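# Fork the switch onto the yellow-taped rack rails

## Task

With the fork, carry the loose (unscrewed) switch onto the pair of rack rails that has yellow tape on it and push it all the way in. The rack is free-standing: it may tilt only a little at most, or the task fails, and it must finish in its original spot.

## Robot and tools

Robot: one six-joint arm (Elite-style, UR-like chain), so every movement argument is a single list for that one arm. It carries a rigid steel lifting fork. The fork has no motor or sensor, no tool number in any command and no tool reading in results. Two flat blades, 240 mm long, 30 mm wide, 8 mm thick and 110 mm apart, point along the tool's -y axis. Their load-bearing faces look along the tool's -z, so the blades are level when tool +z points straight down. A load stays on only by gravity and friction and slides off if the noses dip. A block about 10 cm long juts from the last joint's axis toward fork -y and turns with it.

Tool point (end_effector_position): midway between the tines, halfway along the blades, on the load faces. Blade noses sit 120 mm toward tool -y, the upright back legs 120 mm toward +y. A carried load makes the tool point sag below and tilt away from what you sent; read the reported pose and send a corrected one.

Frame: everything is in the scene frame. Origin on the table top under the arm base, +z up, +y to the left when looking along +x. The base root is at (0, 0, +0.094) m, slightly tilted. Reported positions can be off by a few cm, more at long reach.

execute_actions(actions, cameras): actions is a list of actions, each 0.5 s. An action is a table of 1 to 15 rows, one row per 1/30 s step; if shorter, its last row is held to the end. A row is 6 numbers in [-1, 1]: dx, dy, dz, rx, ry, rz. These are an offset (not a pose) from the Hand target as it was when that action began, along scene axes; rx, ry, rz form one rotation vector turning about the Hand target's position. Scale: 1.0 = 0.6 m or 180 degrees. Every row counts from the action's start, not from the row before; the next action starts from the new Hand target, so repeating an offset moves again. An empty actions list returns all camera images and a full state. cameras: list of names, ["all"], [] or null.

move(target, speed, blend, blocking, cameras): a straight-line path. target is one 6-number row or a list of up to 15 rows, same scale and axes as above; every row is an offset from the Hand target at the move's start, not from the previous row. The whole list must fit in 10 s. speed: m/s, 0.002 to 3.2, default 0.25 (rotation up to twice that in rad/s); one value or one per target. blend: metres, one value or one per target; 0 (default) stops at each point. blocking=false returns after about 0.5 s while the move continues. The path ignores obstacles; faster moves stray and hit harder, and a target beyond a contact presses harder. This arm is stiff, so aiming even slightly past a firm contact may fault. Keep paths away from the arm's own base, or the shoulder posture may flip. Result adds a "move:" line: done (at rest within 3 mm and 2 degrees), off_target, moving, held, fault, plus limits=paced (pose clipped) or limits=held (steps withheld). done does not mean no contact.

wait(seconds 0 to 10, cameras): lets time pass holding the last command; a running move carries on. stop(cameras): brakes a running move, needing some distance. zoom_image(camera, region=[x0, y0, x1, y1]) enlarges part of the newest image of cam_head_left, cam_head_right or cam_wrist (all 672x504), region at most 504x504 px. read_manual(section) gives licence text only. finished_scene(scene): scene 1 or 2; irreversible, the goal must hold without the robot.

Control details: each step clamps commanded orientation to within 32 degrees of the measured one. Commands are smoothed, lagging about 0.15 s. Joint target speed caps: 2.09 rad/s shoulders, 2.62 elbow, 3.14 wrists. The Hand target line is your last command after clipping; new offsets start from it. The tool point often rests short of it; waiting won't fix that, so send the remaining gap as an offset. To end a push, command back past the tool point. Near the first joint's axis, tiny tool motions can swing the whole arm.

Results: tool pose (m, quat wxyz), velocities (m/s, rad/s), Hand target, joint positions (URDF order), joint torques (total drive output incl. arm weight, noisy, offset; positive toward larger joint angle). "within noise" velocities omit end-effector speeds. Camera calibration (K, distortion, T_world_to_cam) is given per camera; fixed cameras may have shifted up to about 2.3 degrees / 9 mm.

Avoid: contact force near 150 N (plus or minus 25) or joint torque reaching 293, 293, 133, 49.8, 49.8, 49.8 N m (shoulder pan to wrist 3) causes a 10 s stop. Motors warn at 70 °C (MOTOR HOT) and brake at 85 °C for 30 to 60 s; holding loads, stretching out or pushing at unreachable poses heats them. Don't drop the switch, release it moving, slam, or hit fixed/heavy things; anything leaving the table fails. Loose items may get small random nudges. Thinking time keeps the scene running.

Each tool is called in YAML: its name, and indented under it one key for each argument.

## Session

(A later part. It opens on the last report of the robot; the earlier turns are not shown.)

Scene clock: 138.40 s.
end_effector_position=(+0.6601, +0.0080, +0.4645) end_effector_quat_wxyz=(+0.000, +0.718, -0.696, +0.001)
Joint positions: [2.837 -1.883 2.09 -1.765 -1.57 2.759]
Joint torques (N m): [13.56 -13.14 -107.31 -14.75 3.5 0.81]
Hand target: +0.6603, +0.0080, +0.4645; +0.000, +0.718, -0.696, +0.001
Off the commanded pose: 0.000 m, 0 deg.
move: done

move:
  target: [0.003,0.0001,0,0,0,0]
  speed: 0.01

move:
  target: [0.0018,0.0001,0,0,0,0]
  speed: 0.01
  cameras: ["cam_head_right"]

zoom_image:
  camera: "cam_head_right"
  region: [370, 150, 430, 220]

Scene clock: 141.10 s.
end_effector_position=(+0.6620, +0.0080, +0.4645) end_effector_quat_wxyz=(+0.000, +0.718, -0.696, +0.001)
Joint positions: [2.839 -1.879 2.087 -1.766 -1.57 2.761]
Joint torques (N m): [16.48 -11.62 -109.2 -16.24 4.17 -0.48]
Hand target: +0.6621, +0.0080, +0.4645; +0.000, +0.718, -0.696, +0.001
Off the commanded pose: 0.000 m, 0 deg.
move: done

Scene clock: 141.80 s.
end_effector_position=(+0.6631, +0.0081, +0.4645) end_effector_quat_wxyz=(+0.000, +0.718, -0.696, +0.001)
Joint positions: [2.84 -1.877 2.086 -1.767 -1.57 2.761]
Joint torques (N m): [15.74 -12.82 -112.11 -16.72 4.82 -0.42]
Hand target: +0.6632, +0.0081, +0.4645; +0.000, +0.718, -0.696, +0.001
Off the commanded pose: 0.000 m, 0 deg.
move: done
Images, in order (width x height): cam_head_right 672x504.

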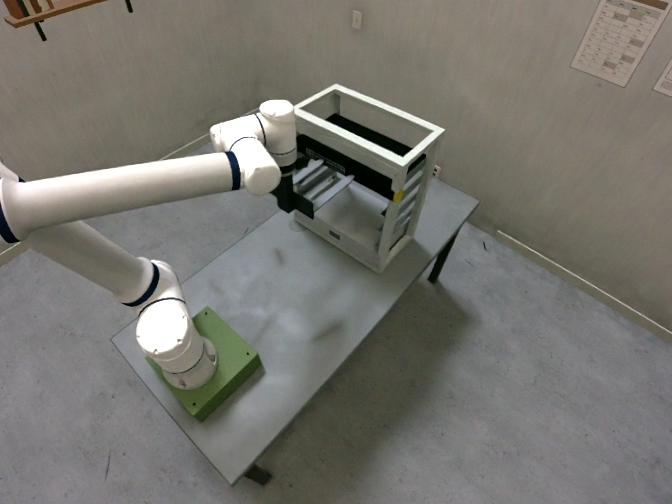

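Scaled by 7.200.

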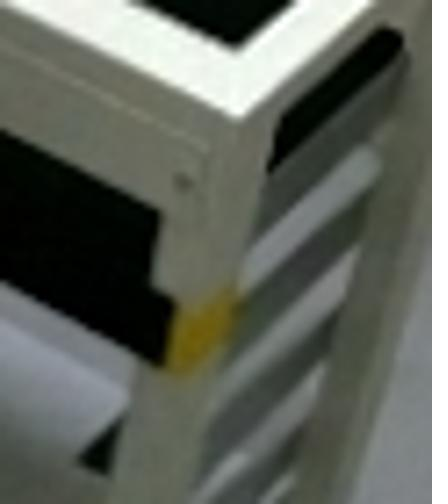

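move:
  target: [0.0018,0.0001,0,0,0,0]
  speed: 0.01

move:
  target: [0.0018,0.0001,0,0,0,0]
  speed: 0.01

move:
  target: [0.0018,0.0001,0,0,0,0]
  speed: 0.01
  cameras: ["cam_head_right"]

zoom_image:
  camera: "cam_head_right"
  region: [370, 150, 430, 220]

Scene clock: 146.97 s.
end_effector_position=(+0.6642, +0.0082, +0.4645) end_effector_quat_wxyz=(+0.000, +0.718, -0.696, +0.001)
Joint positions: [2.841 -1.875 2.084 -1.768 -1.57 2.762]
Joint torques (N m): [12.18 0.46 -111.37 -20.06 4.97 0.15]
Hand target: +0.6643, +0.0082, +0.4645; +0.000, +0.718, -0.696, +0.001
Off the commanded pose: 0.000 m, 0 deg.
move: done

Scene clock: 147.67 s.
end_effector_position=(+0.6653, +0.0082, +0.4645) end_effector_quat_wxyz=(+0.000, +0.718, -0.696, +0.001)
Joint positions: [2.841 -1.873 2.083 -1.769 -1.57 2.763]
Joint torques (N m): [10.08 1.37 -110.4 -20.04 5.57 0.29]
Hand target: +0.6653, +0.0082, +0.4645; +0.000, +0.718, -0.696, +0.001
Off the commanded pose: 0.000 m, 0 deg.
move: done

Scene clock: 148.37 s.
end_effector_position=(+0.6663, +0.0083, +0.4645) end_effector_quat_wxyz=(+0.000, +0.718, -0.696, +0.001)
Joint positions: [2.842 -1.871 2.082 -1.769 -1.57 2.764]
Joint torques (N m): [14.79 18.58 -123.55 -31.18 8.39 -3.75]
Hand target: +0.6664, +0.0083, +0.4645; +0.000, +0.718, -0.696, +0.001
Off the commanded pose: 0.000 m, 0 deg.
move: done
Images, in order (width x height): cam_head_right 672x504.

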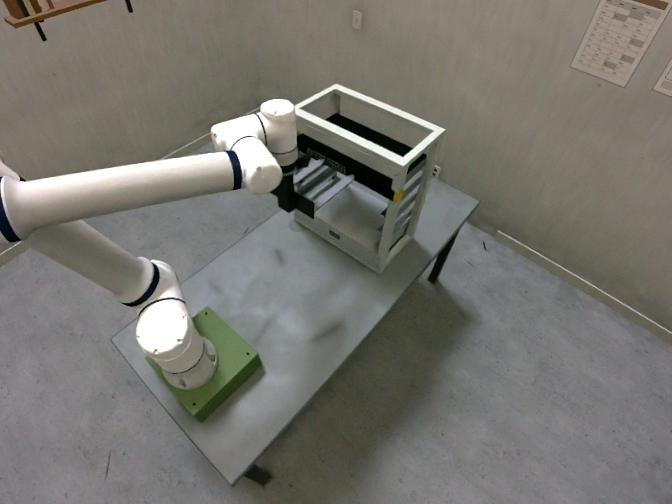

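Scaled by 7.200.

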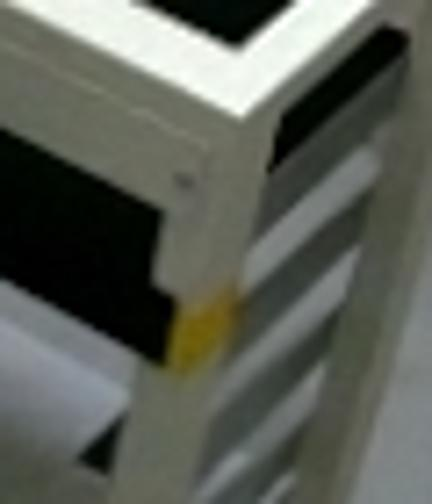

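move:
  target: [-0.2,-0.0066,0,0,0,0]
  speed: 0.08
  cameras: ["all"]

zoom_image:
  camera: "cam_head_right"
  region: [230, 70, 490, 280]

zoom_image:
  camera: "cam_head_right"
  region: [280, 120, 340, 190]

zoom_image:
  camera: "cam_head_left"
  region: [280, 120, 420, 260]

Scene clock: 153.80 s.
end_effector_position=(+0.5466, +0.0043, +0.4645) end_effector_quat_wxyz=(+0.000, +0.718, -0.696, +0.001)
Joint positions: [2.724 -2.121 2.217 -1.654 -1.571 2.646]
Joint torques (N m): [-22.75 -23.5 -76.96 -5.34 1.69 -2.25]
Hand target: +0.5464, +0.0043, +0.4645; +0.000, +0.718, -0.696, +0.001
Off the commanded pose: 0.000 m, 0 deg.
move: done
camera_calibration:
cam_wrist: T_world_to_cam=[[0.0188691, -0.999504, -0.0252257, 0.0152332], [-0.938084, -0.0264268, 0.345397, 0.223747], [-0.345893, 0.0171465, -0.938117, 0.71907], [0, 0, 0, 1]] pos_world=[0.458327, 0.00880902, 0.597675]

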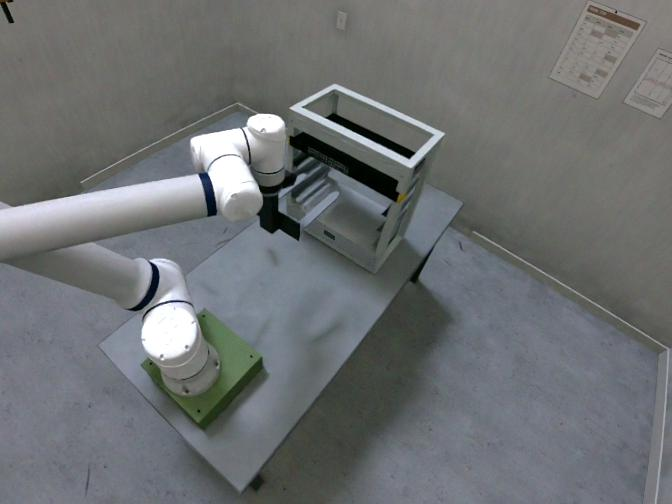

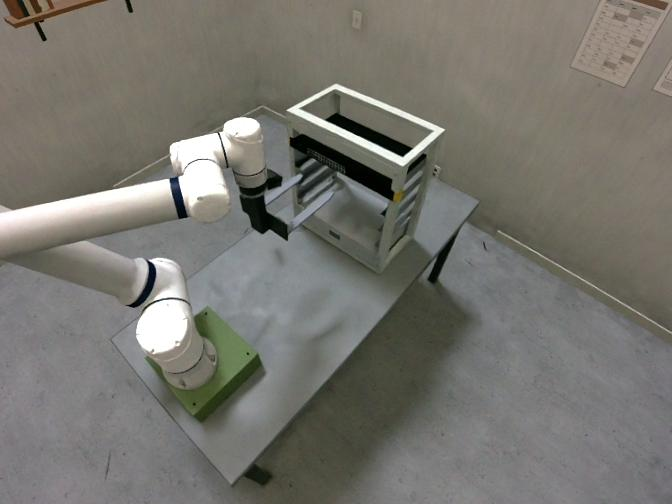

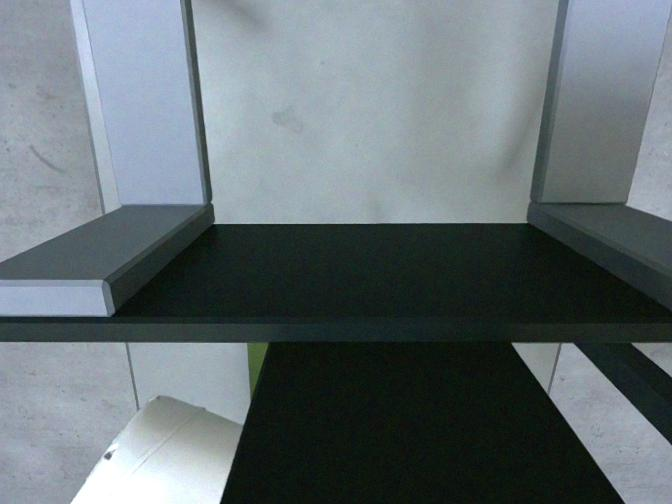

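Scaled by 1.938.

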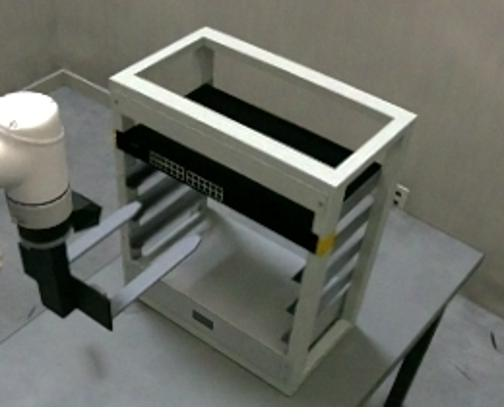

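Scaled by 7.200.

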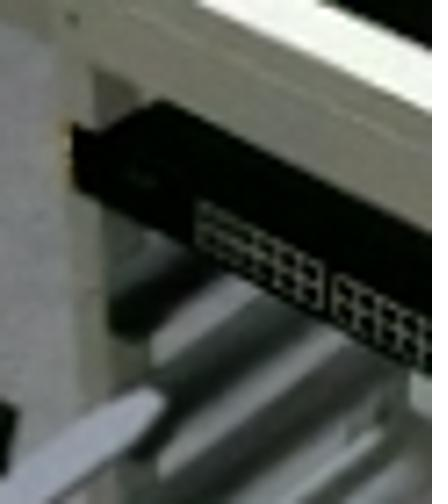

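Scaled by 3.600.

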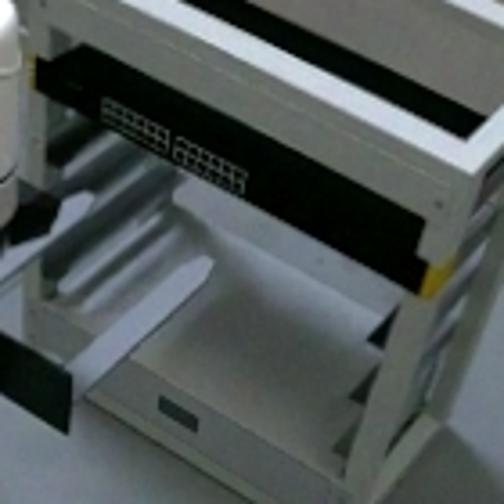

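move:
  target: [0.1993,0.0066,0,0,0,0]
  speed: 0.05

move:
  target: [0.0012,0,0,0,0,0]
  speed: 0.01

move:
  target: [-0.0167,-0.0006,0,0,0,0]
  speed: 0.05

Scene clock: 164.40 s.
end_effector_position=(+0.6656, +0.0083, +0.4644) end_effector_quat_wxyz=(+0.000, +0.718, -0.696, +0.001) end_effector_velocity=(+0.002, +0.000, +0.000) end_effector_angular_velocity=(+0.000, +0.000, +0.001)
Joint positions: [2.842 -1.872 2.083 -1.768 -1.57 2.764]
Joint velocities: [0.001 0.005 -0.003 -0.002 0 0.001]
Joint torques (N m): [13.99 7.39 -118.08 -22.41 4.13 -0.92]
Hand target: +0.6660, +0.0083, +0.4645; +0.000, +0.718, -0.696, +0.001
Off the commanded pose: 0.000 m, 0 deg.
move: done

Scene clock: 165.10 s.
end_effector_position=(+0.6667, +0.0083, +0.4646) end_effector_quat_wxyz=(+0.000, +0.718, -0.696, +0.001)
Joint positions: [2.843 -1.87 2.081 -1.769 -1.57 2.764]
Joint torques (N m): [14.34 21.29 -119.17 -30.1 9.95 -3.32]
Hand target: +0.6667, +0.0083, +0.4645; +0.000, +0.718, -0.696, +0.001
Off the commanded pose: 0.000 m, 0 deg.
move: done

Scene clock: 165.90 s.
end_effector_position=(+0.6569, +0.0079, +0.4645) end_effector_quat_wxyz=(+0.000, +0.718, -0.696, +0.001)
Joint positions: [2.835 -1.889 2.094 -1.763 -1.57 2.757]
Joint torques (N m): [-19.95 -44.66 -75.91 -5.26 -1.44 -2.3]
Hand target: +0.6567, +0.0079, +0.4645; +0.000, +0.718, -0.696, +0.001
Off the commanded pose: 0.000 m, 0 deg.
move: done

move:
  target: [-0.15,-0.005,0,0,0,0]
  speed: 0.15
  cameras: ["cam_head_right"]

zoom_image:
  camera: "cam_head_right"
  region: [230, 70, 490, 280]

Scene clock: 170.07 s.
end_effector_position=(+0.5669, +0.0049, +0.4645) end_effector_quat_wxyz=(+0.000, +0.718, -0.696, +0.001)
Joint positions: [2.749 -2.075 2.197 -1.679 -1.571 2.671]
Joint torques (N m): [-20.34 -28.03 -77.72 -5.49 2.09 -2.55]
Hand target: +0.5667, +0.0049, +0.4645; +0.000, +0.718, -0.696, +0.001
Off the commanded pose: 0.000 m, 0 deg.
move: done
Images, in order (width x height): cam_head_right 672x504.

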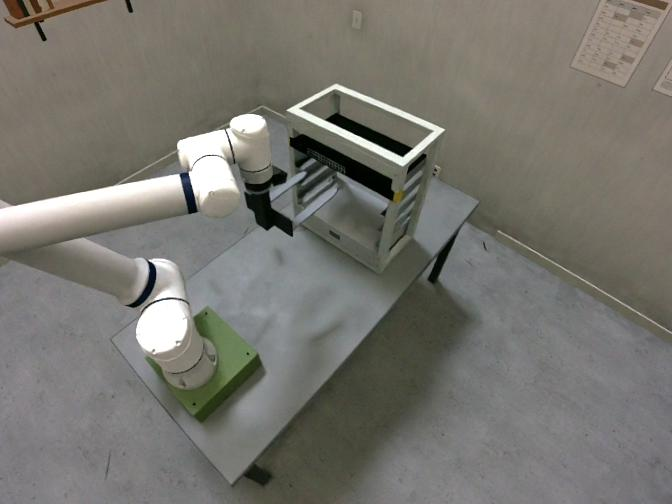

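Scaled by 1.938.

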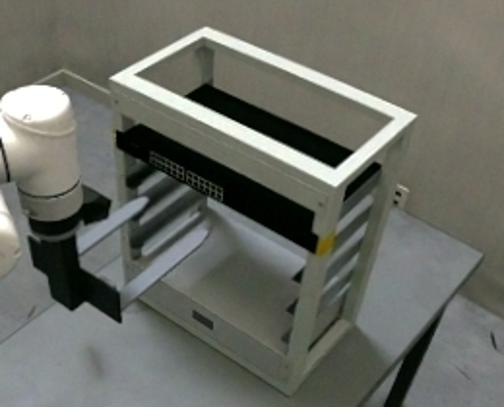

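finished_scene:
  scene: 2

The scene is finished: the task was done.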